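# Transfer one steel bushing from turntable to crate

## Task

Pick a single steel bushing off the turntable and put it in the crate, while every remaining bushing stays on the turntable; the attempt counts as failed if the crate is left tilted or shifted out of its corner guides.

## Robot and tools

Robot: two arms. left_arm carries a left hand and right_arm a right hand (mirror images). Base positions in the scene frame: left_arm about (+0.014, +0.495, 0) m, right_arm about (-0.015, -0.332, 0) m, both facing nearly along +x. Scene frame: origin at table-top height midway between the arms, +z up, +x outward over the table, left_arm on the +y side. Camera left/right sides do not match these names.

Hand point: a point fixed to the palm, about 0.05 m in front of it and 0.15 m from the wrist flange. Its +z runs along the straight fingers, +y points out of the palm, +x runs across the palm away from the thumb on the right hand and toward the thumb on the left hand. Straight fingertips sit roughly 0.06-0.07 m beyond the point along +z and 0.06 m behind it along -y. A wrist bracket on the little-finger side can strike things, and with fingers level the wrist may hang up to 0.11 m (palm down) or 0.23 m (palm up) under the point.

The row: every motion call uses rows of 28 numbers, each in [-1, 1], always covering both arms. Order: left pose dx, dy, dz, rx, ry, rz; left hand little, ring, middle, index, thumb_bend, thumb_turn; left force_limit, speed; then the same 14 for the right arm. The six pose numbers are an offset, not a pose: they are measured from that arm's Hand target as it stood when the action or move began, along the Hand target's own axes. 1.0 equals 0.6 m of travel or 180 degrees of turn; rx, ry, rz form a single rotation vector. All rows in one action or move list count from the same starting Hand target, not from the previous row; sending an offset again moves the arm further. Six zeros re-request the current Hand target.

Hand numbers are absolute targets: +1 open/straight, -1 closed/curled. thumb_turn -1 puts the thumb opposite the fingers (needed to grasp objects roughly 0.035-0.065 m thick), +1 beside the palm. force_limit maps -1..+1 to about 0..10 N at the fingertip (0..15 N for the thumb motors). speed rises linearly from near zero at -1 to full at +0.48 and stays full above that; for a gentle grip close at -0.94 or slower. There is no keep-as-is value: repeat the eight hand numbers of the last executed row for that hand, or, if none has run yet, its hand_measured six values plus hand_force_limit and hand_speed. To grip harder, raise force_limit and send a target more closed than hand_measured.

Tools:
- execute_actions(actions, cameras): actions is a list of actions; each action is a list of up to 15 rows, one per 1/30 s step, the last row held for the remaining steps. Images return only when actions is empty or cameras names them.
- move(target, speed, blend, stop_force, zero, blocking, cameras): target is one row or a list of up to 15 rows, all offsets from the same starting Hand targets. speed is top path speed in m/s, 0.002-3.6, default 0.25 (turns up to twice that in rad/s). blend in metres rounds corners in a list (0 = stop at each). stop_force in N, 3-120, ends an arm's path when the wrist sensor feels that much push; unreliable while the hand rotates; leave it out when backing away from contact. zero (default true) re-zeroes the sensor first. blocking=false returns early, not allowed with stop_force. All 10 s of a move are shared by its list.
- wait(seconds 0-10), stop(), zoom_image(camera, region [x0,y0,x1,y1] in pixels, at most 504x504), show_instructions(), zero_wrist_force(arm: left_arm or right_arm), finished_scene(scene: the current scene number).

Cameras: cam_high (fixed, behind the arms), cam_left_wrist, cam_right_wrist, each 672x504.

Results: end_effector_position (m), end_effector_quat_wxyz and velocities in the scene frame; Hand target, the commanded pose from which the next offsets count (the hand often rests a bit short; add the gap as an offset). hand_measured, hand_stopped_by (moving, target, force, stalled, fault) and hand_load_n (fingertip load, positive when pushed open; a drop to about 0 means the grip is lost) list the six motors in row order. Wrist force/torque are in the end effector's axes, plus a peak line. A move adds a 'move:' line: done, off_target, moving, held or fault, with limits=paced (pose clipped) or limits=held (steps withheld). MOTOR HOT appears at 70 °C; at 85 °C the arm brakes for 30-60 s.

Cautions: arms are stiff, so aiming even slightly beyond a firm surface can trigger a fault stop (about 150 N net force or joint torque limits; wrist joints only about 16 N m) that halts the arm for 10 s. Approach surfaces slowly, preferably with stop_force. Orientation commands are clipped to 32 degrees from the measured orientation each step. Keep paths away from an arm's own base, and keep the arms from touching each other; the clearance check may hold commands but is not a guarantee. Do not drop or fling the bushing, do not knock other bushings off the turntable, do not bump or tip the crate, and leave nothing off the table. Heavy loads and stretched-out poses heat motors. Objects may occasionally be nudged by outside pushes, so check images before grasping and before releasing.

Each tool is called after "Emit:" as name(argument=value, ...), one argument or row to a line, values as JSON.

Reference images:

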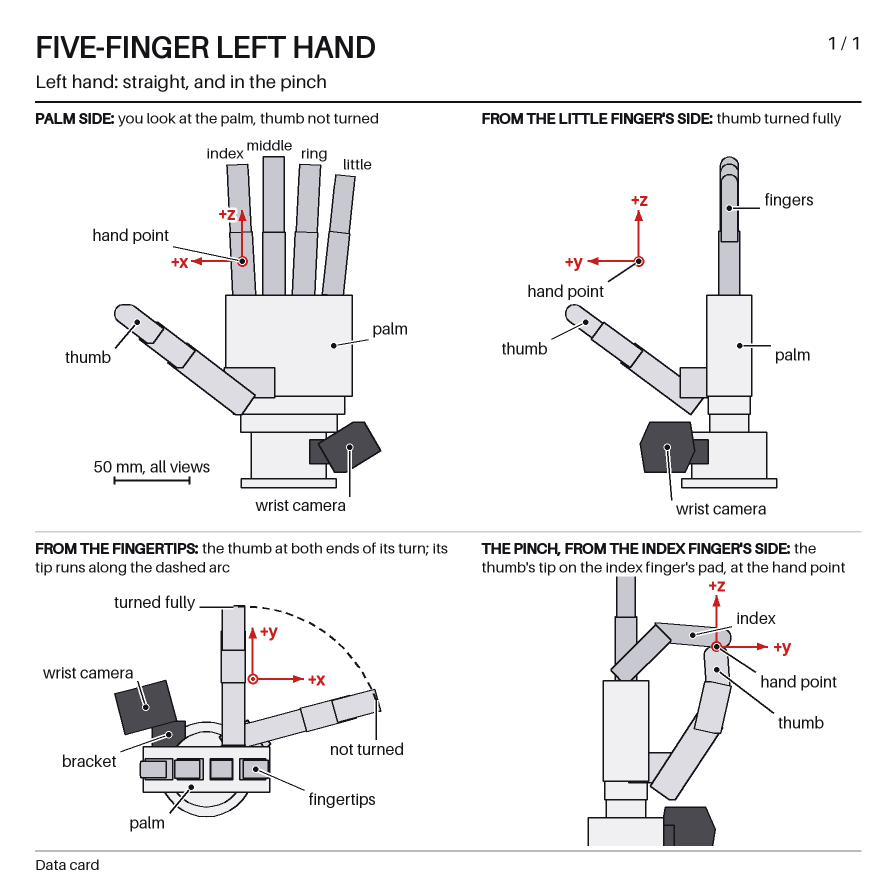

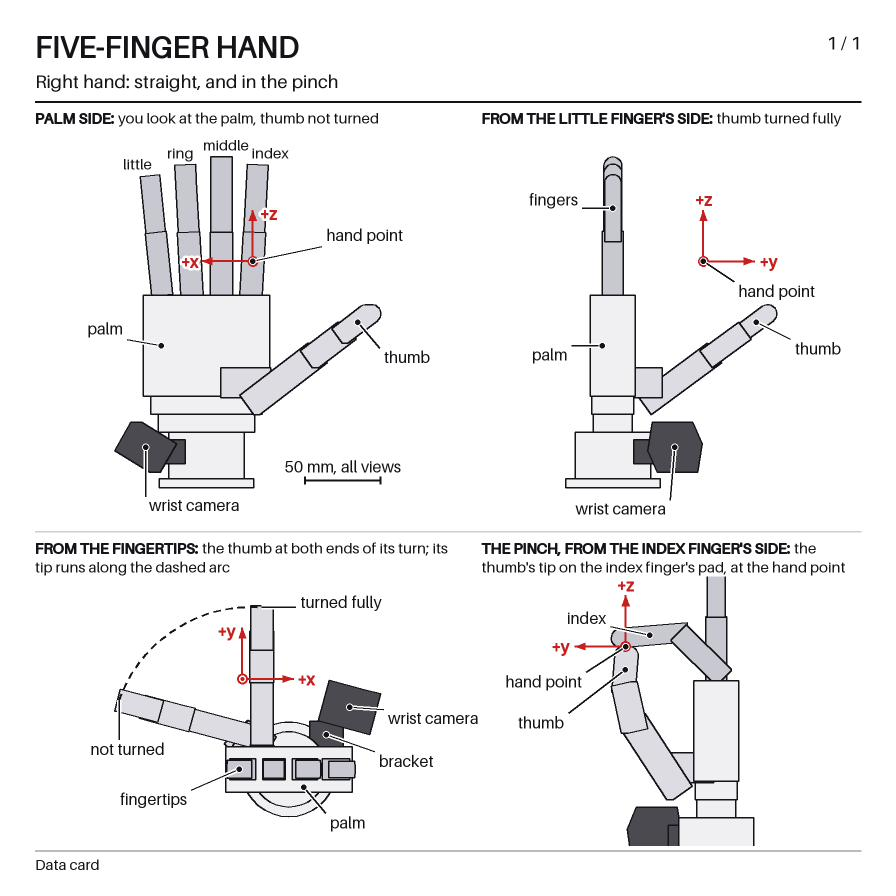

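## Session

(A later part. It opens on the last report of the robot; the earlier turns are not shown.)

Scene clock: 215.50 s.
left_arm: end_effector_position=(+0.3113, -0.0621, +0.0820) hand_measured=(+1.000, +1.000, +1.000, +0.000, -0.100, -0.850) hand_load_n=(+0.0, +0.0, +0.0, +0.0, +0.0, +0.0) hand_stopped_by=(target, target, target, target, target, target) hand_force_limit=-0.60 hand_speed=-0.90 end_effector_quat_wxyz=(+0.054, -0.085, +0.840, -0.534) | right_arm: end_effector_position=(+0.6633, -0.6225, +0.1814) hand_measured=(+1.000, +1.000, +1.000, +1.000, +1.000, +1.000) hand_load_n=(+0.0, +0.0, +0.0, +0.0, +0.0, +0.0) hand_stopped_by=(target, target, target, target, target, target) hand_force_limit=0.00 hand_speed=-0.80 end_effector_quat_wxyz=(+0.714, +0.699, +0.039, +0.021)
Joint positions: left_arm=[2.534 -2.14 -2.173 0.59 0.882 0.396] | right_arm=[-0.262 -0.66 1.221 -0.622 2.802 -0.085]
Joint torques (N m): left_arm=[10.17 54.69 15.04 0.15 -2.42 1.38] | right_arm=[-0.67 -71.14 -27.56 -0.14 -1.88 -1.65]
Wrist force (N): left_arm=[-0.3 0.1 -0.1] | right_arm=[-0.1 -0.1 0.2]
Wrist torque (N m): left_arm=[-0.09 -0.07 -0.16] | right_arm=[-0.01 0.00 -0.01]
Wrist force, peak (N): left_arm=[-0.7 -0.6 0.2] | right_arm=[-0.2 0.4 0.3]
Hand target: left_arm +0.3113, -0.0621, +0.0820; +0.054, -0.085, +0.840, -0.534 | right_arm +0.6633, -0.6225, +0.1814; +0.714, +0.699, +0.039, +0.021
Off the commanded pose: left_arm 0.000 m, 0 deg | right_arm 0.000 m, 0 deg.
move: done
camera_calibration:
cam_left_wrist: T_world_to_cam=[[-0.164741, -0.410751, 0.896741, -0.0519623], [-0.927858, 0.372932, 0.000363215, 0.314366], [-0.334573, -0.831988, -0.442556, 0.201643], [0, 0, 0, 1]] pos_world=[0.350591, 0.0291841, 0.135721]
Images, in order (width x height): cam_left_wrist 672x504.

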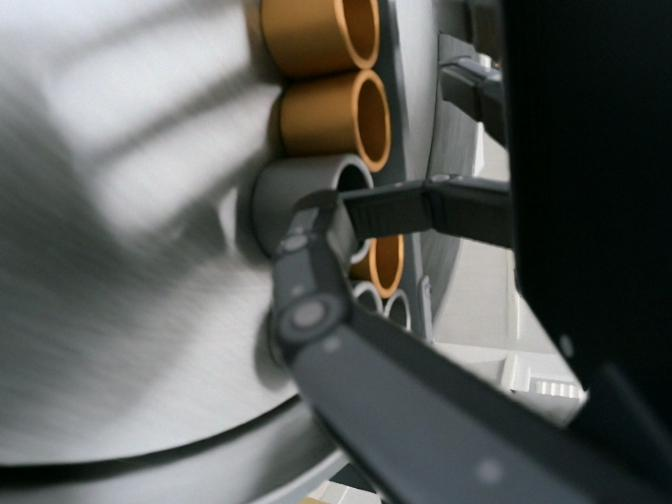

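Emit:
move(
  target=[
    [0,0,0,0,0,0, 1,1,1,-0.1,0.2,-0.85,-0.6,-0.8, 0,0,0,0,0,0, 1,1,1,1,1,1,0,-0.8],
    [0.001,0.007,0.0087,0,0,0, 1,1,1,-0.1,0.2,-0.85,-0.6,-0.8, 0,0,0,0,0,0, 1,1,1,1,1,1,0,-0.8],
  ],
  speed=0.02,
  cameras=["cam_left_wrist"],
)

Emit:
zoom_image(
  camera="cam_left_wrist",
  region=[180, 120, 480, 400],
)

Scene clock: 229.47 s.
left_arm: end_effector_position=(+0.3113, -0.0651, +0.0759) hand_measured=(+1.000, +1.000, +1.000, -0.054, +0.200, -0.850) hand_load_n=(+0.0, +0.0, -0.5, +2.0, +0.0, +0.0) hand_stopped_by=(target, target, target, force, target, target) hand_force_limit=-0.60 hand_speed=-0.80 end_effector_quat_wxyz=(+0.054, -0.085, +0.840, -0.534) | right_arm: end_effector_position=(+0.6633, -0.6225, +0.1814) hand_measured=(+1.000, +1.000, +1.000, +1.000, +1.000, +1.000) hand_load_n=(-0.5, +0.0, +0.0, +0.0, +0.0, +0.0) hand_stopped_by=(target, target, target, target, target, target) hand_force_limit=0.00 hand_speed=-0.80 end_effector_quat_wxyz=(+0.714, +0.699, +0.039, +0.021)
Joint positions: left_arm=[2.528 -2.159 -2.165 0.604 0.887 0.392] | right_arm=[-0.262 -0.66 1.221 -0.622 2.802 -0.085]
Joint torques (N m): left_arm=[-3.16 43.47 5.83 -0.27 0.81 -0.96] | right_arm=[-0.05 -72.77 -27.91 0.05 -1.97 -1.69]
Wrist force (N): left_arm=[0.0 -6.8 -1.1] | right_arm=[0.3 0.2 0.2]
Wrist torque (N m): left_arm=[-0.21 -0.01 -0.13] | right_arm=[0.02 -0.06 0.03]
Wrist force, peak (N): left_arm=[-0.4 -8.5 -2.0] | right_arm=[0.0 0.6 0.1]
Hand target: left_arm +0.3113, -0.0651, +0.0760; +0.054, -0.085, +0.840, -0.534 | right_arm +0.6633, -0.6225, +0.1814; +0.714, +0.699, +0.039, +0.021
Off the commanded pose: left_arm 0.000 m, 0 deg | right_arm 0.000 m, 0 deg.
move: done
camera_calibration:
cam_left_wrist: T_world_to_cam=[[-0.164899, -0.410663, 0.896752, -0.0477629], [-0.927872, 0.372898, 0.000144994, 0.315522], [-0.334457, -0.832047, -0.442534, 0.19645], [0, 0, 0, 1]] pos_world=[0.350592, 0.0261836, 0.129721]
Images, in order (width x height): cam_left_wrist 672x504.

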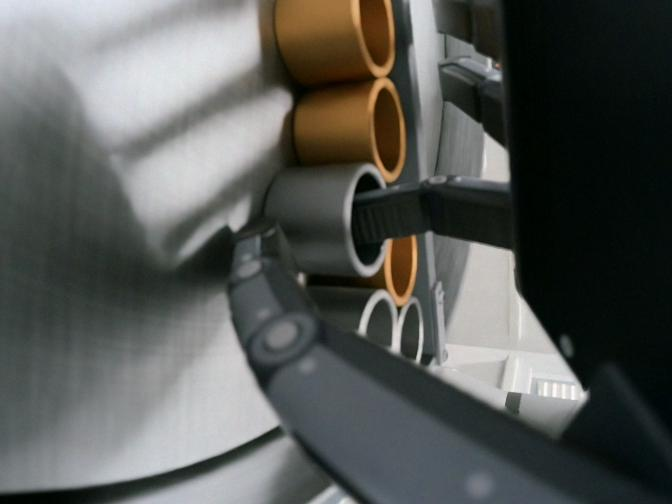

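Scaled by 1.680.

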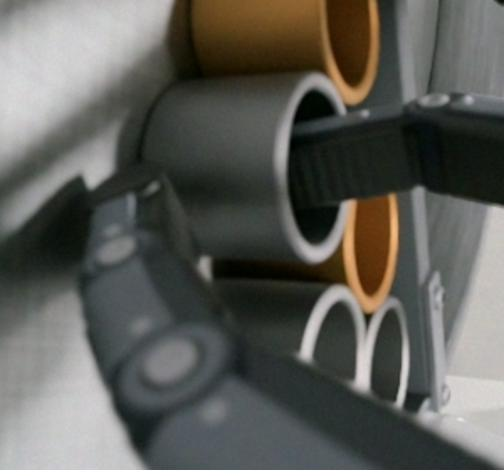

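Emit:
zoom_image(
  camera="cam_left_wrist",
  region=[200, 140, 440, 360],
)

Scaled by 2.100.

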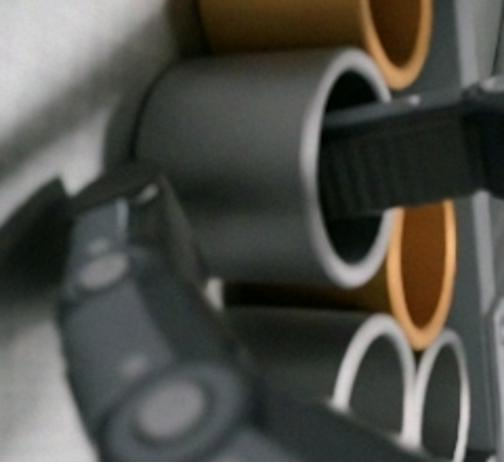

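Emit:
move(
  target=[0,-0.0045,-0.0021,0,0,0, 1,1,1,0,0.2,-0.85,-0.6,-0.8, 0,0,0,0,0,0, 1,1,1,1,1,1,0,-0.8],
  speed=0.02,
  cameras=["cam_left_wrist"],
)

Emit:
move(
  target=[0,0,0,0,0,0, 1,1,1,0,-0.2,-0.85,-0.7,-0.93, 0,0,0,0,0,0, 1,1,1,1,1,1,0,-0.8],
  speed=0.02,
  cameras=["cam_left_wrist"],
)

Emit:
zoom_image(
  camera="cam_left_wrist",
  region=[200, 140, 440, 360],
)

Scene clock: 265.97 s.
left_arm: end_effector_position=(+0.3113, -0.0651, +0.0790) hand_measured=(+1.000, +1.000, +1.000, +0.000, +0.200, -0.850) hand_load_n=(-0.5, +0.0, +0.0, +0.0, +0.0, +0.0) hand_stopped_by=(target, target, target, target, target, target) hand_force_limit=-0.60 hand_speed=-0.80 end_effector_quat_wxyz=(+0.054, -0.085, +0.840, -0.534) | right_arm: end_effector_position=(+0.6633, -0.6225, +0.1814) hand_measured=(+1.000, +1.000, +1.000, +1.000, +1.000, +1.000) hand_load_n=(+0.0, +0.0, +0.0, +0.0, +0.0, +0.0) hand_stopped_by=(target, target, target, target, target, target) hand_force_limit=0.00 hand_speed=-0.80 end_effector_quat_wxyz=(+0.714, +0.699, +0.039, +0.021)
Joint positions: left_arm=[2.528 -2.151 -2.166 0.596 0.887 0.392] | right_arm=[-0.262 -0.66 1.221 -0.622 2.802 -0.085]
Joint torques (N m): left_arm=[9.15 44.93 1.84 1.52 -1.08 0.49] | right_arm=[0.15 -75.64 -29.82 0.14 -1.88 -1.63]
Wrist force (N): left_arm=[-0.9 -0.4 0.0] | right_arm=[-0.2 0.0 0.2]
Wrist torque (N m): left_arm=[-0.16 -0.01 -0.18] | right_arm=[0.00 0.02 -0.02]
Wrist force, peak (N): left_arm=[-0.2 -7.3 -1.5] | right_arm=[0.2 0.5 0.3]
Hand target: left_arm +0.3113, -0.0651, +0.0790; +0.054, -0.085, +0.840, -0.534 | right_arm +0.6633, -0.6225, +0.1814; +0.714, +0.699, +0.039, +0.021
Off the commanded pose: left_arm 0.000 m, 0 deg | right_arm 0.000 m, 0 deg.
move: done
camera_calibration:
cam_left_wrist: T_world_to_cam=[[-0.164741, -0.410751, 0.896741, -0.0505044], [-0.927858, 0.372932, 0.000363215, 0.315486], [-0.334573, -0.831988, -0.442556, 0.19782], [0, 0, 0, 1]] pos_world=[0.350591, 0.0261841, 0.132721]
Images, in order (width x height): cam_left_wrist 672x504.

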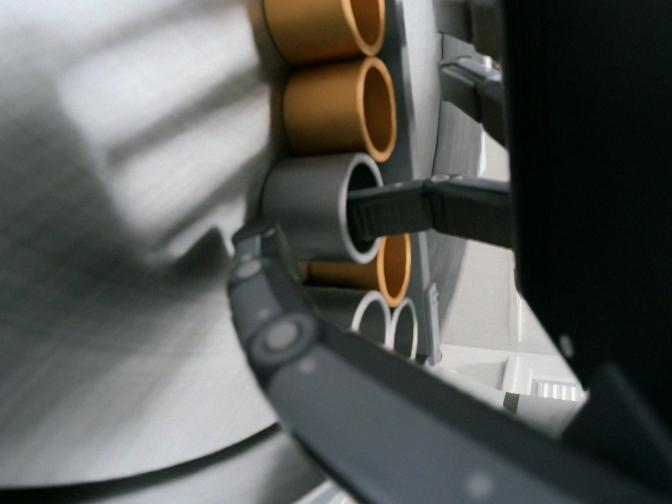

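Scene clock: 270.13 s.
left_arm: end_effector_position=(+0.3113, -0.0651, +0.0790) hand_measured=(+1.000, +1.000, +1.000, +0.000, -0.200, -0.850) hand_load_n=(+0.0, +0.0, +0.0, +2.0, +0.0, +0.0) hand_stopped_by=(target, target, target, target, target, target) hand_force_limit=-0.70 hand_speed=-0.93 end_effector_quat_wxyz=(+0.054, -0.085, +0.840, -0.534) | right_arm: end_effector_position=(+0.6633, -0.6225, +0.1814) hand_measured=(+1.000, +1.000, +1.000, +1.000, +1.000, +1.000) hand_load_n=(+0.0, +0.0, +0.0, +0.0, +0.0, +0.0) hand_stopped_by=(target, target, target, target, target, target) hand_force_limit=0.00 hand_speed=-0.80 end_effector_quat_wxyz=(+0.714, +0.699, +0.039, +0.021)
Joint positions: left_arm=[2.528 -2.151 -2.166 0.596 0.887 0.392] | right_arm=[-0.262 -0.66 1.221 -0.622 2.802 -0.085]
Joint torques (N m): left_arm=[4.09 21.69 5.84 4.47 0.25 0.1] | right_arm=[-0.2 -76.68 -29.51 0.21 -1.93 -1.57]
Wrist force (N): left_arm=[-2.2 -1.0 -0.9] | right_arm=[0.0 0.1 0.1]
Wrist torque (N m): left_arm=[-0.15 -0.10 -0.16] | right_arm=[0.02 0.00 0.01]
Wrist force, peak (N): left_arm=[-2.8 -2.1 -1.7] | right_arm=[-0.1 -0.1 0.6]
Hand target: left_arm +0.3113, -0.0651, +0.0790; +0.054, -0.085, +0.840, -0.534 | right_arm +0.6633, -0.6225, +0.1814; +0.714, +0.699, +0.039, +0.021
Off the commanded pose: left_arm 0.000 m, 0 deg | right_arm 0.000 m, 0 deg.
move: done
camera_calibration:
cam_left_wrist: T_world_to_cam=[[-0.164741, -0.410751, 0.896741, -0.0505044], [-0.927858, 0.372932, 0.000363215, 0.315486], [-0.334573, -0.831988, -0.442556, 0.19782], [0, 0, 0, 1]] pos_world=[0.350591, 0.0261841, 0.132721]
Images, in order (width x height): cam_left_wrist 672x504.

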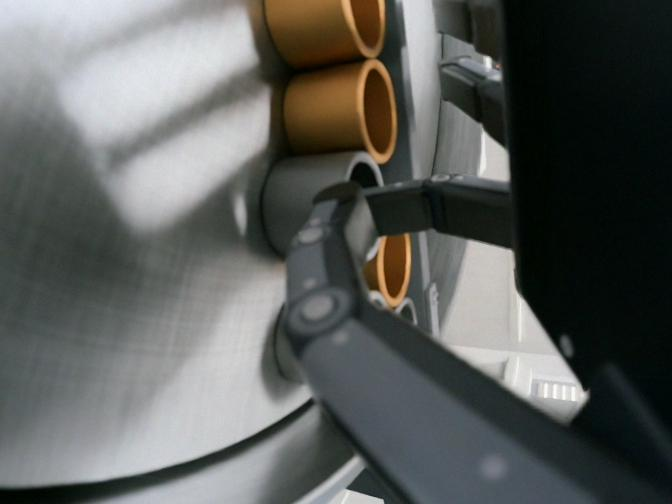

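Scaled by 2.100.

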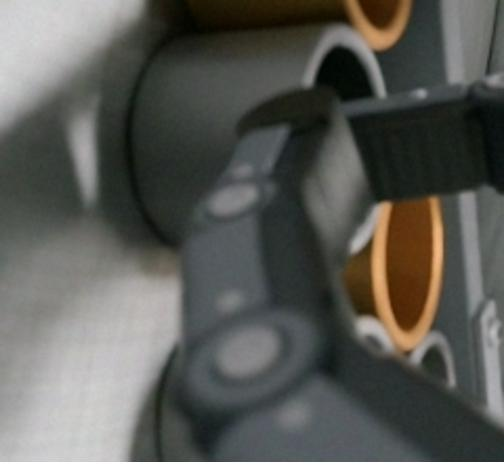

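Emit:
move(
  target=[0,0,0,0,0,0, 1,1,1,-0.3,-0.6,-0.85,-0.5,-0.93, 0,0,0,0,0,0, 1,1,1,1,1,1,0,-0.8],
  speed=0.02,
  cameras=["cam_left_wrist"],
)

Emit:
zoom_image(
  camera="cam_left_wrist",
  region=[200, 140, 440, 360],
)

Scene clock: 278.97 s.
left_arm: end_effector_position=(+0.3113, -0.0651, +0.0790) hand_measured=(+1.000, +1.000, +1.000, -0.012, -0.600, -0.850) hand_load_n=(-0.5, +0.0, +0.0, +0.5, +0.0, +0.5) hand_stopped_by=(target, target, target, force, target, target) hand_force_limit=-0.50 hand_speed=-0.93 end_effector_quat_wxyz=(+0.054, -0.085, +0.840, -0.534) | right_arm: end_effector_position=(+0.6633, -0.6225, +0.1814) hand_measured=(+1.000, +1.000, +1.000, +1.000, +1.000, +1.000) hand_load_n=(+0.0, +0.0, +0.0, +0.0, +0.0, +0.0) hand_stopped_by=(target, target, target, target, target, target) hand_force_limit=0.00 hand_speed=-0.80 end_effector_quat_wxyz=(+0.714, +0.699, +0.039, +0.021)
Joint positions: left_arm=[2.528 -2.151 -2.166 0.596 0.887 0.392] | right_arm=[-0.262 -0.66 1.221 -0.622 2.802 -0.085]
Joint torques (N m): left_arm=[-8.42 22.05 12.99 4.35 0.92 -0.78] | right_arm=[-0.54 -76.67 -30.78 0.16 -1.95 -1.59]
Wrist force (N): left_arm=[-0.7 -0.3 0.0] | right_arm=[-0.1 -0.1 0.0]
Wrist torque (N m): left_arm=[-0.14 -0.02 -0.18] | right_arm=[-0.02 0.02 -0.02]
Wrist force, peak (N): left_arm=[-2.7 -2.2 -1.7] | right_arm=[0.1 -0.2 0.6]
Hand target: left_arm +0.3113, -0.0651, +0.0790; +0.054, -0.085, +0.840, -0.534 | right_arm +0.6633, -0.6225, +0.1814; +0.714, +0.699, +0.039, +0.021
Off the commanded pose: left_arm 0.000 m, 0 deg | right_arm 0.000 m, 0 deg.
move: done
camera_calibration:
cam_left_wrist: T_world_to_cam=[[-0.164741, -0.410751, 0.896741, -0.0505044], [-0.927858, 0.372932, 0.000363215, 0.315486], [-0.334573, -0.831988, -0.442556, 0.19782], [0, 0, 0, 1]] pos_world=[0.350591, 0.0261841, 0.132721]
Images, in order (width x height): cam_left_wrist 672x504.

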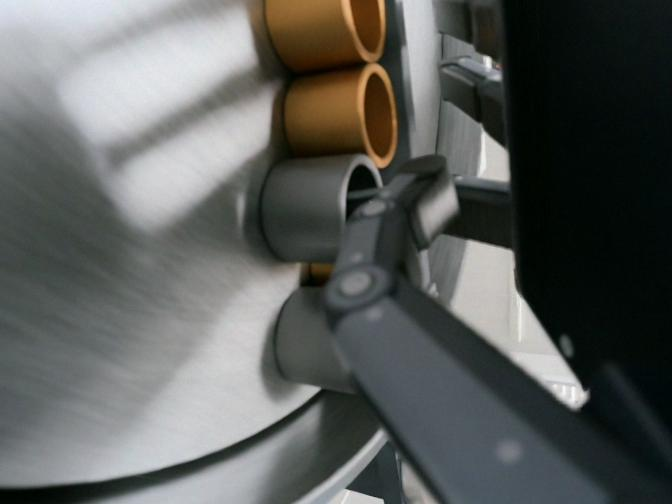

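Scaled by 2.100.

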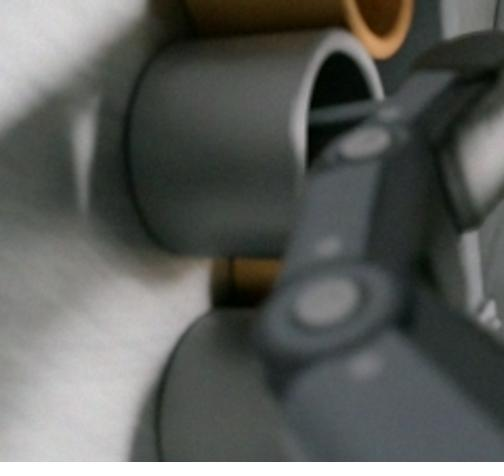

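Emit:
move(
  target=[0,0,0,0,0,0, 1,1,1,0,0.2,-0.85,-0.5,-0.5, 0,0,0,0,0,0, 1,1,1,1,1,1,0,-0.8],
  speed=0.02,
)

Emit:
move(
  target=[0,0,0,0,0,0, 1,1,1,0,0.2,-0.6,-0.5,-0.5, 0,0,0,0,0,0, 1,1,1,1,1,1,0,-0.8],
  speed=0.02,
  cameras=["cam_left_wrist"],
)

Emit:
zoom_image(
  camera="cam_left_wrist",
  region=[200, 140, 440, 360],
)

Scene clock: 289.53 s.
left_arm: end_effector_position=(+0.3113, -0.0651, +0.0790) hand_measured=(+1.000, +1.000, +1.000, +0.000, +0.200, -0.850) hand_load_n=(+0.0, +0.0, +0.0, +0.0, +0.0, +0.0) hand_stopped_by=(target, target, target, target, target, target) hand_force_limit=-0.50 hand_speed=-0.50 end_effector_quat_wxyz=(+0.054, -0.085, +0.840, -0.534) | right_arm: end_effector_position=(+0.6633, -0.6225, +0.1814) hand_measured=(+1.000, +1.000, +1.000, +1.000, +1.000, +1.000) hand_load_n=(+0.0, +0.5, +0.0, +0.0, +0.0, +0.0) hand_stopped_by=(target, target, target, target, target, target) hand_force_limit=0.00 hand_speed=-0.80 end_effector_quat_wxyz=(+0.714, +0.699, +0.039, +0.021)
Joint positions: left_arm=[2.528 -2.151 -2.166 0.596 0.887 0.392] | right_arm=[-0.262 -0.66 1.221 -0.622 2.802 -0.085]
Joint torques (N m): left_arm=[-9.32 22.08 13.63 4.01 0.91 -1.74] | right_arm=[-0.83 -77.78 -30.69 0.27 -1.84 -1.63]
Wrist force (N): left_arm=[-0.7 0.0 0.1] | right_arm=[-0.1 -0.1 0.3]
Wrist torque (N m): left_arm=[-0.12 -0.03 -0.17] | right_arm=[-0.02 -0.01 -0.01]
Wrist force, peak (N): left_arm=[-2.1 -3.0 -1.8] | right_arm=[0.0 0.1 0.6]
Hand target: left_arm +0.3113, -0.0651, +0.0790; +0.054, -0.085, +0.840, -0.534 | right_arm +0.6633, -0.6225, +0.1814; +0.714, +0.699, +0.039, +0.021
Off the commanded pose: left_arm 0.000 m, 0 deg | right_arm 0.000 m, 0 deg.
move: done

Scene clock: 290.07 s.
left_arm: end_effector_position=(+0.3113, -0.0651, +0.0790) hand_measured=(+1.000, +1.000, +1.000, +0.000, +0.200, -0.600) hand_load_n=(+0.0, +0.0, -0.5, +0.0, +0.0, +0.0) hand_stopped_by=(target, target, target, target, target, target) hand_force_limit=-0.50 hand_speed=-0.50 end_effector_quat_wxyz=(+0.054, -0.085, +0.840, -0.534) | right_arm: end_effector_position=(+0.6633, -0.6225, +0.1814) hand_measured=(+1.000, +1.000, +1.000, +1.000, +1.000, +1.000) hand_load_n=(+0.0, +0.0, +0.0, +0.0, +0.0, +0.0) hand_stopped_by=(target, target, target, target, target, target) hand_force_limit=0.00 hand_speed=-0.80 end_effector_quat_wxyz=(+0.714, +0.699, +0.039, +0.021)
Joint positions: left_arm=[2.528 -2.151 -2.166 0.596 0.887 0.392] | right_arm=[-0.262 -0.66 1.221 -0.622 2.802 -0.085]
Joint torques (N m): left_arm=[-9.09 22.41 14.2 3.6 0.93 -1.72] | right_arm=[0.08 -77.62 -30.7 0.27 -1.85 -1.54]
Wrist force (N): left_arm=[-0.5 -0.4 -0.1] | right_arm=[0.2 0.2 0.1]
Wrist torque (N m): left_arm=[-0.14 -0.07 -0.16] | right_arm=[0.02 -0.03 0.01]
Wrist force, peak (N): left_arm=[-0.8 -0.5 0.2] | right_arm=[-0.1 0.1 0.6]
Hand target: left_arm +0.3113, -0.0651, +0.0790; +0.054, -0.085, +0.840, -0.534 | right_arm +0.6633, -0.6225, +0.1814; +0.714, +0.699, +0.039, +0.021
Off the commanded pose: left_arm 0.000 m, 0 deg | right_arm 0.000 m, 0 deg.
move: done
camera_calibration:
cam_left_wrist: T_world_to_cam=[[-0.164741, -0.410751, 0.896741, -0.0505044], [-0.927858, 0.372932, 0.000363215, 0.315486], [-0.334573, -0.831988, -0.442556, 0.19782], [0, 0, 0, 1]] pos_world=[0.350591, 0.0261841, 0.132721]
Images, in order (width x height): cam_left_wrist 672x504.

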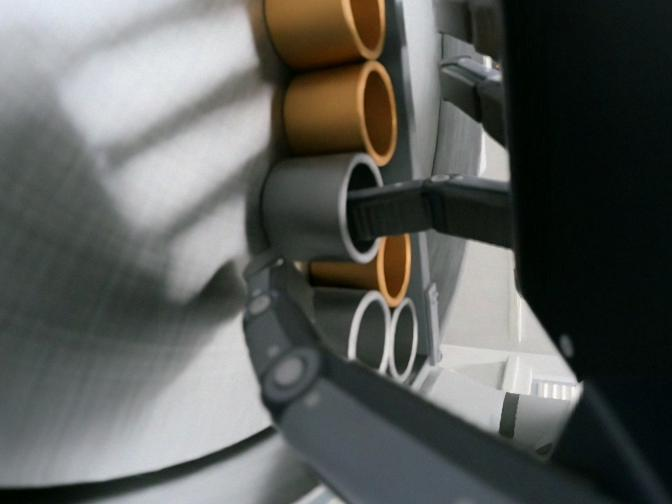

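Scaled by 2.100.

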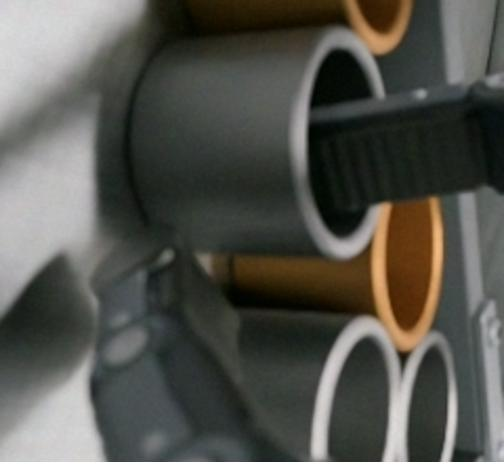

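Emit:
move(
  target=[0,0,0,0,0,0, 1,1,1,-0.15,0.2,-0.45,-0.7,-0.9, 0,0,0,0,0,0, 1,1,1,1,1,1,0,-0.8],
  speed=0.02,
  cameras=["cam_left_wrist"],
)

Emit:
zoom_image(
  camera="cam_left_wrist",
  region=[200, 140, 440, 360],
)

Scene clock: 297.77 s.
left_arm: end_effector_position=(+0.3113, -0.0651, +0.0790) hand_measured=(+1.000, +1.000, +1.000, -0.150, +0.200, -0.450) hand_load_n=(+0.0, +0.0, +0.0, +0.5, +0.0, +0.0) hand_stopped_by=(target, target, target, target, target, target) hand_force_limit=-0.70 hand_speed=-0.90 end_effector_quat_wxyz=(+0.054, -0.085, +0.840, -0.534) | right_arm: end_effector_position=(+0.6633, -0.6225, +0.1814) hand_measured=(+1.000, +1.000, +1.000, +1.000, +1.000, +1.000) hand_load_n=(+0.0, +0.0, +0.5, +0.0, +0.0, +0.0) hand_stopped_by=(target, target, target, target, target, target) hand_force_limit=0.00 hand_speed=-0.80 end_effector_quat_wxyz=(+0.714, +0.699, +0.039, +0.021)
Joint positions: left_arm=[2.528 -2.151 -2.166 0.596 0.887 0.392] | right_arm=[-0.262 -0.66 1.221 -0.622 2.802 -0.085]
Joint torques (N m): left_arm=[-10.14 21.96 13.98 0.57 0.98 -1.65] | right_arm=[0.5 -78.65 -30.34 0.26 -1.84 -1.59]
Wrist force (N): left_arm=[-0.1 -0.4 0.2] | right_arm=[-0.1 0.0 0.2]
Wrist torque (N m): left_arm=[-0.14 -0.08 -0.15] | right_arm=[-0.02 0.01 -0.01]
Wrist force, peak (N): left_arm=[-1.1 -0.5 -0.2] | right_arm=[0.3 0.1 0.5]
Hand target: left_arm +0.3113, -0.0651, +0.0790; +0.054, -0.085, +0.840, -0.534 | right_arm +0.6633, -0.6225, +0.1814; +0.714, +0.699, +0.039, +0.021
Off the commanded pose: left_arm 0.000 m, 0 deg | right_arm 0.000 m, 0 deg.
move: done
camera_calibration:
cam_left_wrist: T_world_to_cam=[[-0.164741, -0.410751, 0.896741, -0.0505044], [-0.927858, 0.372932, 0.000363215, 0.315486], [-0.334573, -0.831988, -0.442556, 0.19782], [0, 0, 0, 1]] pos_world=[0.350591, 0.0261841, 0.132721]
Images, in order (width x height): cam_left_wrist 672x504.

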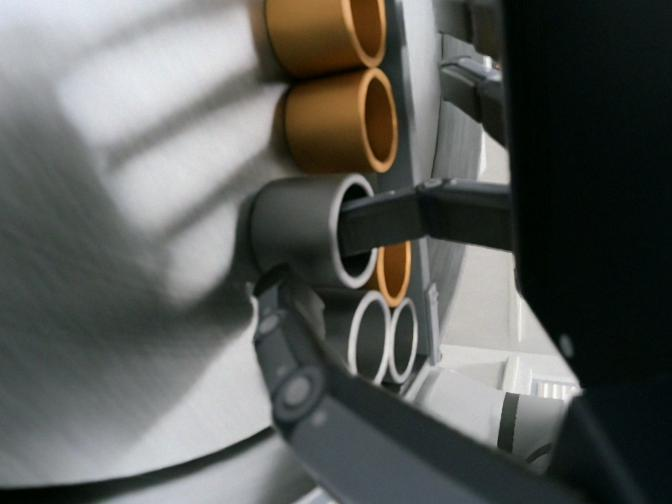

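Scaled by 2.100.

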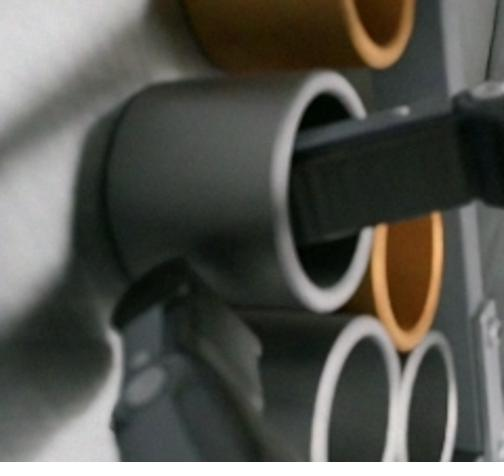

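Emit:
move(
  target=[0,0,0,0,0,0, 1,1,1,-0.6,0.2,-0.45,-0.3,-0.9, 0,0,0,0,0,0, 1,1,1,1,1,1,0,-0.8],
  speed=0.02,
  cameras=["cam_left_wrist"],
)

Emit:
zoom_image(
  camera="cam_left_wrist",
  region=[200, 140, 440, 360],
)

Scene clock: 305.03 s.
left_arm: end_effector_position=(+0.3113, -0.0651, +0.0790) hand_measured=(+1.000, +1.000, +1.000, -0.212, +0.200, -0.450) hand_load_n=(-0.5, +0.0, +0.0, +5.0, +2.5, +0.5) hand_stopped_by=(target, target, target, force, target, target) hand_force_limit=-0.30 hand_speed=-0.90 end_effector_quat_wxyz=(+0.054, -0.085, +0.840, -0.534) | right_arm: end_effector_position=(+0.6633, -0.6225, +0.1814) hand_measured=(+1.000, +1.000, +1.000, +1.000, +1.000, +1.000) hand_load_n=(+0.0, +0.0, +0.0, +0.0, +0.0, +0.0) hand_stopped_by=(target, target, target, target, target, target) hand_force_limit=0.00 hand_speed=-0.80 end_effector_quat_wxyz=(+0.714, +0.699, +0.039, +0.021)
Joint positions: left_arm=[2.528 -2.151 -2.166 0.596 0.887 0.392] | right_arm=[-0.262 -0.66 1.221 -0.622 2.802 -0.085]
Joint torques (N m): left_arm=[-8.94 22.47 13.15 0.4 0.95 -1.52] | right_arm=[-0.4 -78.97 -30.38 0.36 -1.88 -1.6]
Wrist force (N): left_arm=[-0.2 -0.9 0.3] | right_arm=[0.0 0.1 0.4]
Wrist torque (N m): left_arm=[-0.17 -0.03 -0.16] | right_arm=[0.01 -0.01 0.00]
Wrist force, peak (N): left_arm=[0.0 -1.2 0.1] | right_arm=[-0.3 -0.4 0.4]
Hand target: left_arm +0.3113, -0.0651, +0.0790; +0.054, -0.085, +0.840, -0.534 | right_arm +0.6633, -0.6225, +0.1814; +0.714, +0.699, +0.039, +0.021
Off the commanded pose: left_arm 0.000 m, 0 deg | right_arm 0.000 m, 0 deg.
move: done
camera_calibration:
cam_left_wrist: T_world_to_cam=[[-0.164741, -0.410751, 0.896741, -0.0505044], [-0.927858, 0.372932, 0.000363215, 0.315486], [-0.334573, -0.831988, -0.442556, 0.19782], [0, 0, 0, 1]] pos_world=[0.350591, 0.0261841, 0.132721]
Images, in order (width x height): cam_left_wrist 672x504.

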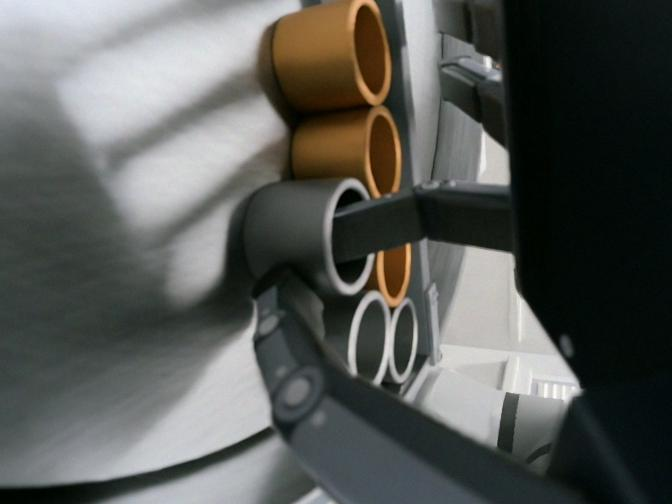

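Scaled by 2.100.

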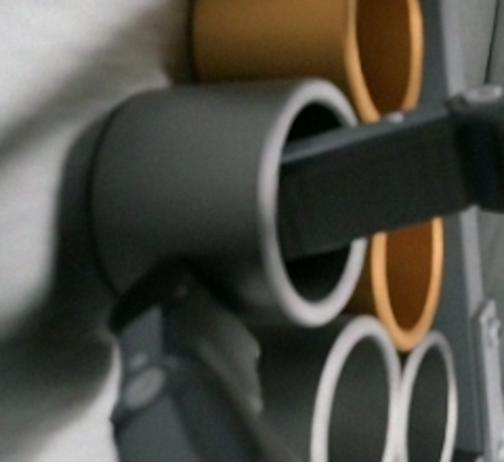

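Emit:
move(
  target=[0,-0.0453,-0.0212,0,0,0, 1,1,1,-0.6,0.2,-0.45,-0.3,-0.9, 0,0,0,0,0,0, 1,1,1,1,1,1,0,-0.8],
  speed=0.03,
  cameras=["cam_left_wrist"],
)

Emit:
zoom_image(
  camera="cam_left_wrist",
  region=[150, 100, 450, 400],
)

Scene clock: 309.57 s.
left_arm: end_effector_position=(+0.3113, -0.0651, +0.1092) hand_measured=(+1.000, +1.000, +1.000, -0.212, +0.200, -0.450) hand_load_n=(+0.0, +0.0, +0.0, +4.5, +2.5, +0.5) hand_stopped_by=(target, target, target, force, target, target) hand_force_limit=-0.30 hand_speed=-0.90 end_effector_quat_wxyz=(+0.054, -0.085, +0.840, -0.534) | right_arm: end_effector_position=(+0.6633, -0.6225, +0.1814) hand_measured=(+1.000, +1.000, +1.000, +1.000, +1.000, +1.000) hand_load_n=(+0.0, +0.0, +0.0, +0.0, +0.0, +0.0) hand_stopped_by=(target, target, target, target, target, target) hand_force_limit=0.00 hand_speed=-0.80 end_effector_quat_wxyz=(+0.714, +0.699, +0.039, +0.021)
Joint positions: left_arm=[2.528 -2.073 -2.164 0.517 0.887 0.392] | right_arm=[-0.262 -0.66 1.221 -0.622 2.802 -0.085]
Joint torques (N m): left_arm=[-7.18 17.68 19.83 5.15 0.45 0.68] | right_arm=[0.51 -79.6 -31.16 0.32 -1.82 -1.59]
Wrist force (N): left_arm=[-0.5 0.4 0.3] | right_arm=[0.2 0.1 0.3]
Wrist torque (N m): left_arm=[-0.11 -0.04 -0.17] | right_arm=[-0.01 -0.03 0.01]
Wrist force, peak (N): left_arm=[0.0 -1.5 0.3] | right_arm=[0.2 0.5 0.3]
Hand target: left_arm +0.3113, -0.0651, +0.1090; +0.054, -0.085, +0.840, -0.534 | right_arm +0.6633, -0.6225, +0.1814; +0.714, +0.699, +0.039, +0.021
Off the commanded pose: left_arm 0.000 m, 0 deg | right_arm 0.000 m, 0 deg.
move: done
camera_calibration:
cam_left_wrist: T_world_to_cam=[[-0.16478, -0.410609, 0.896799, -0.0775862], [-0.927856, 0.372938, 0.000266895, 0.31549], [-0.33456, -0.832056, -0.442439, 0.211163], [0, 0, 0, 1]] pos_world=[0.350591, 0.0261833, 0.162922]
Images, in order (width x height): cam_left_wrist 672x504.

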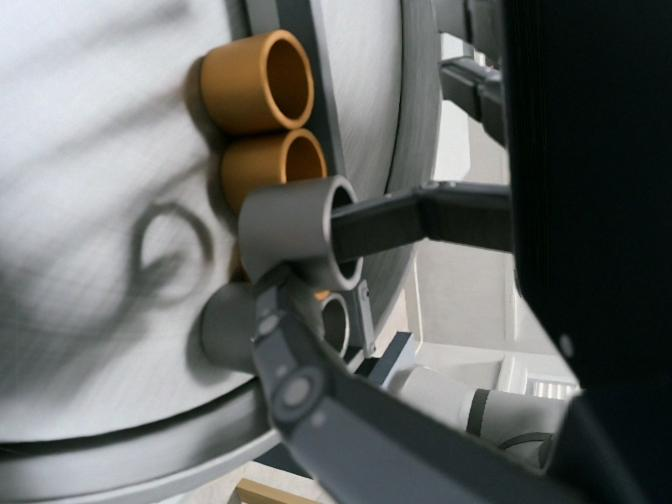

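Scaled by 1.680.

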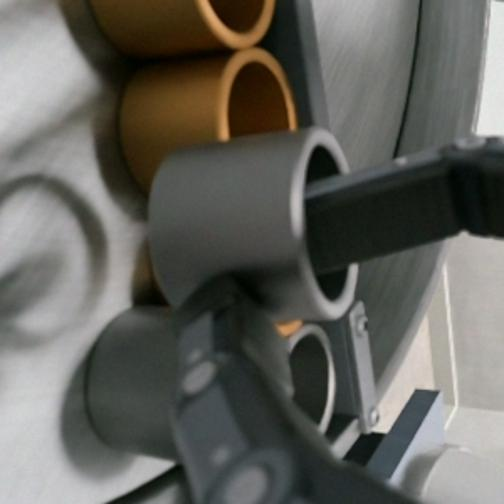

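Emit:
move(
  target=[
    [0,-0.2114,-0.0987,0,0,0, 1,1,1,-0.6,0.2,-0.45,-0.3,-0.9, 0,0,0,0,0,0, 1,1,1,1,1,1,0,-0.8],
    [-0.2253,-0.0617,-0.4193,0,0,0, 1,1,1,-0.6,0.2,-0.45,-0.3,-0.9, 0,0,0,0,0,0, 1,1,1,1,1,1,0,-0.8],
  ],
  speed=0.12,
  blend=0.04,
  cameras=["cam_left_wrist","cam_high"],
)

Scene clock: 317.63 s.
left_arm: end_effector_position=(+0.4015, +0.1698, +0.2493) hand_measured=(+1.000, +1.000, +1.000, -0.212, +0.200, -0.450) hand_load_n=(+0.0, +0.0, +0.0, +5.0, +3.0, +0.0) hand_stopped_by=(target, target, target, force, target, target) hand_force_limit=-0.30 hand_speed=-0.90 end_effector_quat_wxyz=(+0.054, -0.085, +0.840, -0.534) | right_arm: end_effector_position=(+0.6633, -0.6225, +0.1814) hand_measured=(+1.000, +1.000, +1.000, +1.000, +1.000, +1.000) hand_load_n=(+0.0, +0.0, +0.0, +0.0, +0.0, +0.0) hand_stopped_by=(target, target, target, target, target, target) hand_force_limit=0.00 hand_speed=-0.80 end_effector_quat_wxyz=(+0.714, +0.699, +0.039, +0.021)
Joint positions: left_arm=[3.156 -1.449 -2.254 -0.661 0.468 1.183] | right_arm=[-0.262 -0.66 1.221 -0.622 2.802 -0.085]
Joint torques (N m): left_arm=[-0.23 5.69 11.7 2.23 0.75 1.49] | right_arm=[-0.27 -80.08 -31.44 0.25 -1.89 -1.64]
Wrist force (N): left_arm=[-0.6 0.3 0.6] | right_arm=[-0.1 0.1 0.6]
Wrist torque (N m): left_arm=[-0.15 -0.01 -0.13] | right_arm=[-0.02 -0.01 0.00]
Wrist force, peak (N): left_arm=[2.2 0.0 1.7] | right_arm=[-0.1 0.1 0.6]
Hand target: left_arm +0.4014, +0.1698, +0.2491; +0.054, -0.085, +0.840, -0.534 | right_arm +0.6633, -0.6225, +0.1814; +0.714, +0.699, +0.039, +0.021
Off the commanded pose: left_arm 0.000 m, 0 deg | right_arm 0.000 m, 0 deg.
move: done
camera_calibration:
cam_left_wrist: T_world_to_cam=[[-0.165032, -0.410752, 0.896687, -0.0917293], [-0.927876, 0.37289, 0.0000397309, 0.311633], [-0.334382, -0.832007, -0.442666, 0.498754], [0, 0, 0, 1]] pos_world=[0.440793, 0.261084, 0.303021]
Images, in order (width x height): cam_high 672x504, cam_left_wrist 672x504.

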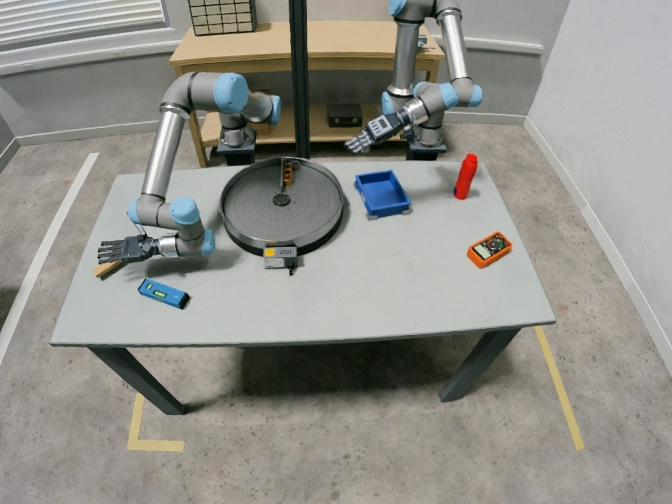

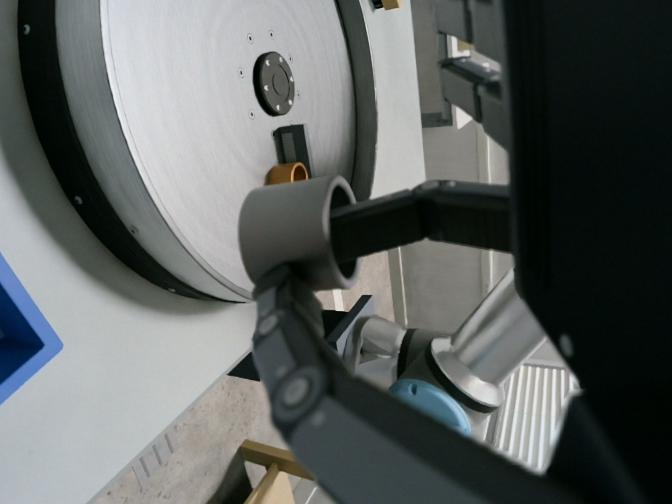

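Emit:
move(
  target=[-0.056,0.0153,-0.1118,0,0,0, 1,1,1,-0.6,0.2,-0.45,-0.3,-0.9, 0,0,0,0,0,0, 1,1,1,1,1,1,0,-0.8],
  speed=0.12,
  cameras=["cam_left_wrist","cam_high"],
)

Emit:
zoom_image(
  camera="cam_high",
  region=[300, 100, 500, 250],
)

Scene clock: 349.43 s.
left_arm: end_effector_position=(+0.4215, +0.2399, +0.2694) hand_measured=(+1.000, +1.000, +1.000, -0.212, +0.200, -0.450) hand_load_n=(+0.0, -0.5, +0.0, +4.5, +2.5, +0.0) hand_stopped_by=(target, target, target, force, target, target) hand_force_limit=-0.30 hand_speed=-0.90 end_effector_quat_wxyz=(+0.054, -0.085, +0.840, -0.534) | right_arm: end_effector_position=(+0.6633, -0.6225, +0.1814) hand_measured=(+1.000, +1.000, +1.000, +1.000, +1.000, +1.000) hand_load_n=(+0.0, +0.0, +0.0, -0.5, +0.0, +0.0) hand_stopped_by=(target, target, target, target, target, target) hand_force_limit=0.00 hand_speed=-0.80 end_effector_quat_wxyz=(+0.714, +0.699, +0.039, +0.021)
Joint positions: left_arm=[3.334 -1.37 -2.157 -1.201 0.438 1.588] | right_arm=[-0.262 -0.66 1.221 -0.622 2.802 -0.085]
Joint torques (N m): left_arm=[-3.57 3.84 10.35 1.28 -3.15 1.24] | right_arm=[-0.36 -80.13 -33.2 0.43 -1.89 -1.68]
Wrist force (N): left_arm=[-0.3 0.2 0.5] | right_arm=[0.2 0.1 0.1]
Wrist torque (N m): left_arm=[-0.16 -0.06 -0.15] | right_arm=[0.01 -0.03 0.01]
Wrist force, peak (N): left_arm=[1.9 0.4 3.4] | right_arm=[0.0 0.5 0.5]
Hand target: left_arm +0.4214, +0.2399, +0.2693; +0.054, -0.085, +0.840, -0.534 | right_arm +0.6633, -0.6225, +0.1814; +0.714, +0.699, +0.039, +0.021
Off the commanded pose: left_arm 0.000 m, 0 deg | right_arm 0.000 m, 0 deg.
move: done
camera_calibration:
cam_left_wrist: T_world_to_cam=[[-0.164911, -0.410801, 0.896687, -0.0776976], [-0.927897, 0.372836, 0.000156856, 0.30404], [-0.334381, -0.832007, -0.442666, 0.572663], [0, 0, 0, 1]] pos_world=[0.460792, 0.331184, 0.323121]
Images, in order (width x height): cam_high 672x504, cam_left_wrist 672x504.

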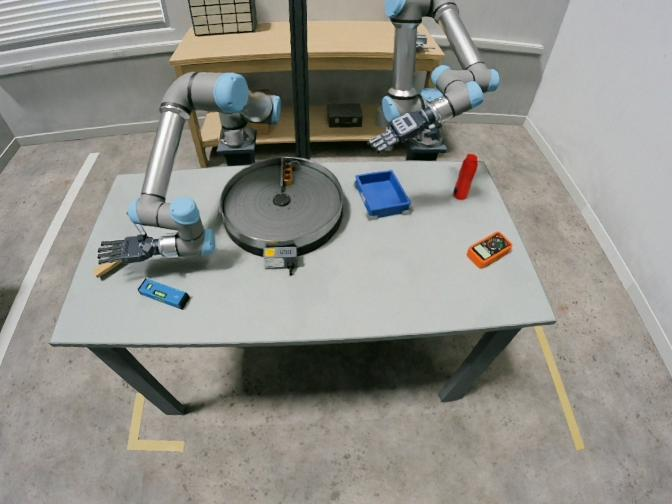

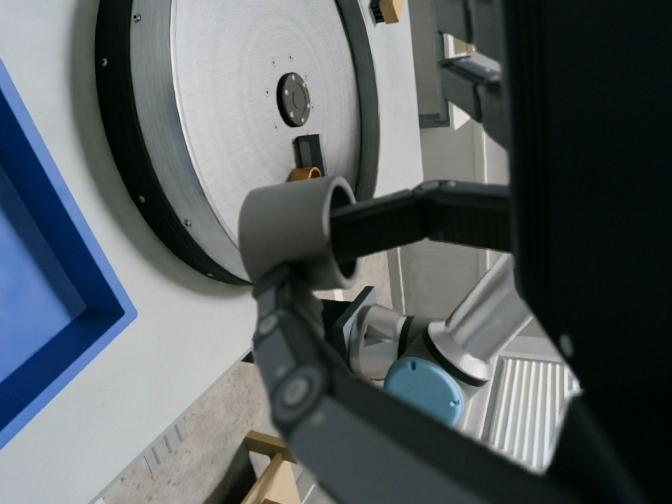

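Scaled by 2.520.

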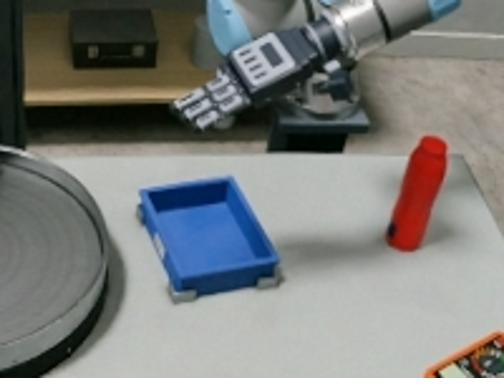

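Emit:
move(
  target=[0.0083,0.1525,0.1028,0,-0.1684,-0.0786, -0.5,-0.5,1,-0.6,0.2,-0.45,-0.3,-0.9, 0,0,0,0,0,0, 1,1,1,1,1,1,0,-0.8],
  speed=0.12,
  cameras=["cam_left_wrist","cam_high"],
)

Emit:
zoom_image(
  camera="cam_high",
  region=[300, 100, 500, 250],
)

Scene clock: 380.17 s.
left_arm: end_effector_position=(+0.4199, +0.2222, +0.1602) hand_measured=(-0.500, -0.500, +1.000, -0.212, +0.200, -0.450) hand_load_n=(+0.0, +0.0, +0.0, +4.5, +3.0, +0.0) hand_stopped_by=(target, target, target, force, target, target) hand_force_limit=-0.30 hand_speed=-0.90 end_effector_quat_wxyz=(+0.205, -0.323, +0.780, -0.496) | right_arm: end_effector_position=(+0.6633, -0.6225, +0.1814) hand_measured=(+1.000, +1.000, +1.000, +1.000, +1.000, +1.000) hand_load_n=(+0.0, +0.0, +0.0, +0.0, +0.0, +0.0) hand_stopped_by=(target, target, target, target, target, target) hand_force_limit=0.00 hand_speed=-0.80 end_effector_quat_wxyz=(+0.714, +0.699, +0.039, +0.021)
Joint positions: left_arm=[3.212 -1.646 -2.576 0.451 0.804 0.468] | right_arm=[-0.262 -0.66 1.221 -0.622 2.802 -0.085]
Joint torques (N m): left_arm=[10.05 30.25 23.22 4.69 1.19 -1.66] | right_arm=[-0.84 -79.49 -32.34 0.49 -1.87 -1.43]
Wrist force (N): left_arm=[-0.4 0.3 0.4] | right_arm=[-0.1 0.1 0.3]
Wrist torque (N m): left_arm=[-0.12 -0.07 0.01] | right_arm=[0.00 0.00 -0.01]
Wrist force, peak (N): left_arm=[-0.5 0.7 0.8] | right_arm=[-0.2 0.2 0.8]
Hand target: left_arm +0.4199, +0.2222, +0.1602; +0.205, -0.323, +0.780, -0.496 | right_arm +0.6633, -0.6225, +0.1814; +0.714, +0.699, +0.039, +0.021
Off the commanded pose: left_arm 0.000 m, 0 deg | right_arm 0.000 m, 0 deg.
move: done
camera_calibration:
cam_left_wrist: T_world_to_cam=[[0.0884857, -0.433929, 0.896591, -0.0886756], [-0.979737, -0.200289, -0.000243745, 0.45839], [0.179683, -0.878402, -0.442859, 0.303491], [0, 0, 0, 1]] pos_world=[0.402416, 0.319919, 0.214021]
Images, in order (width x height): cam_high 672x504, cam_left_wrist 672x504.

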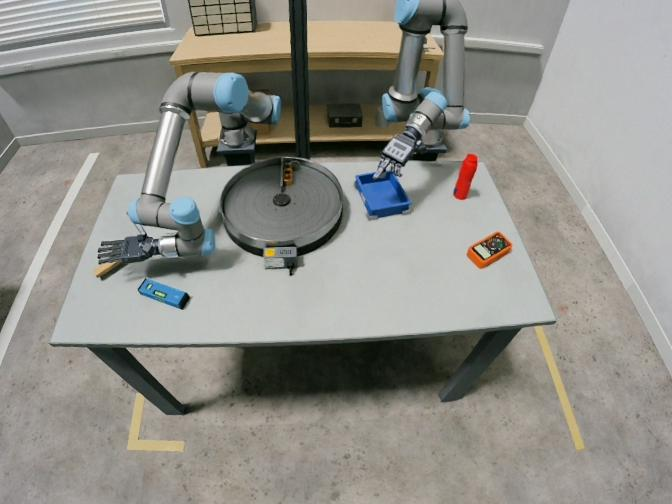

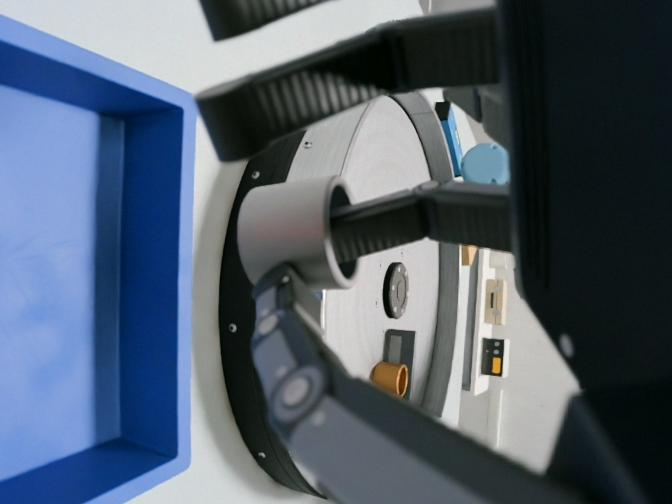

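Scaled by 2.520.

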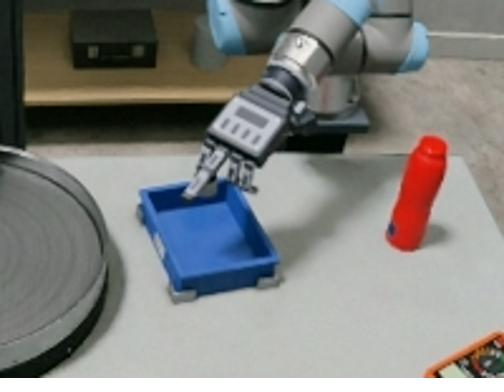

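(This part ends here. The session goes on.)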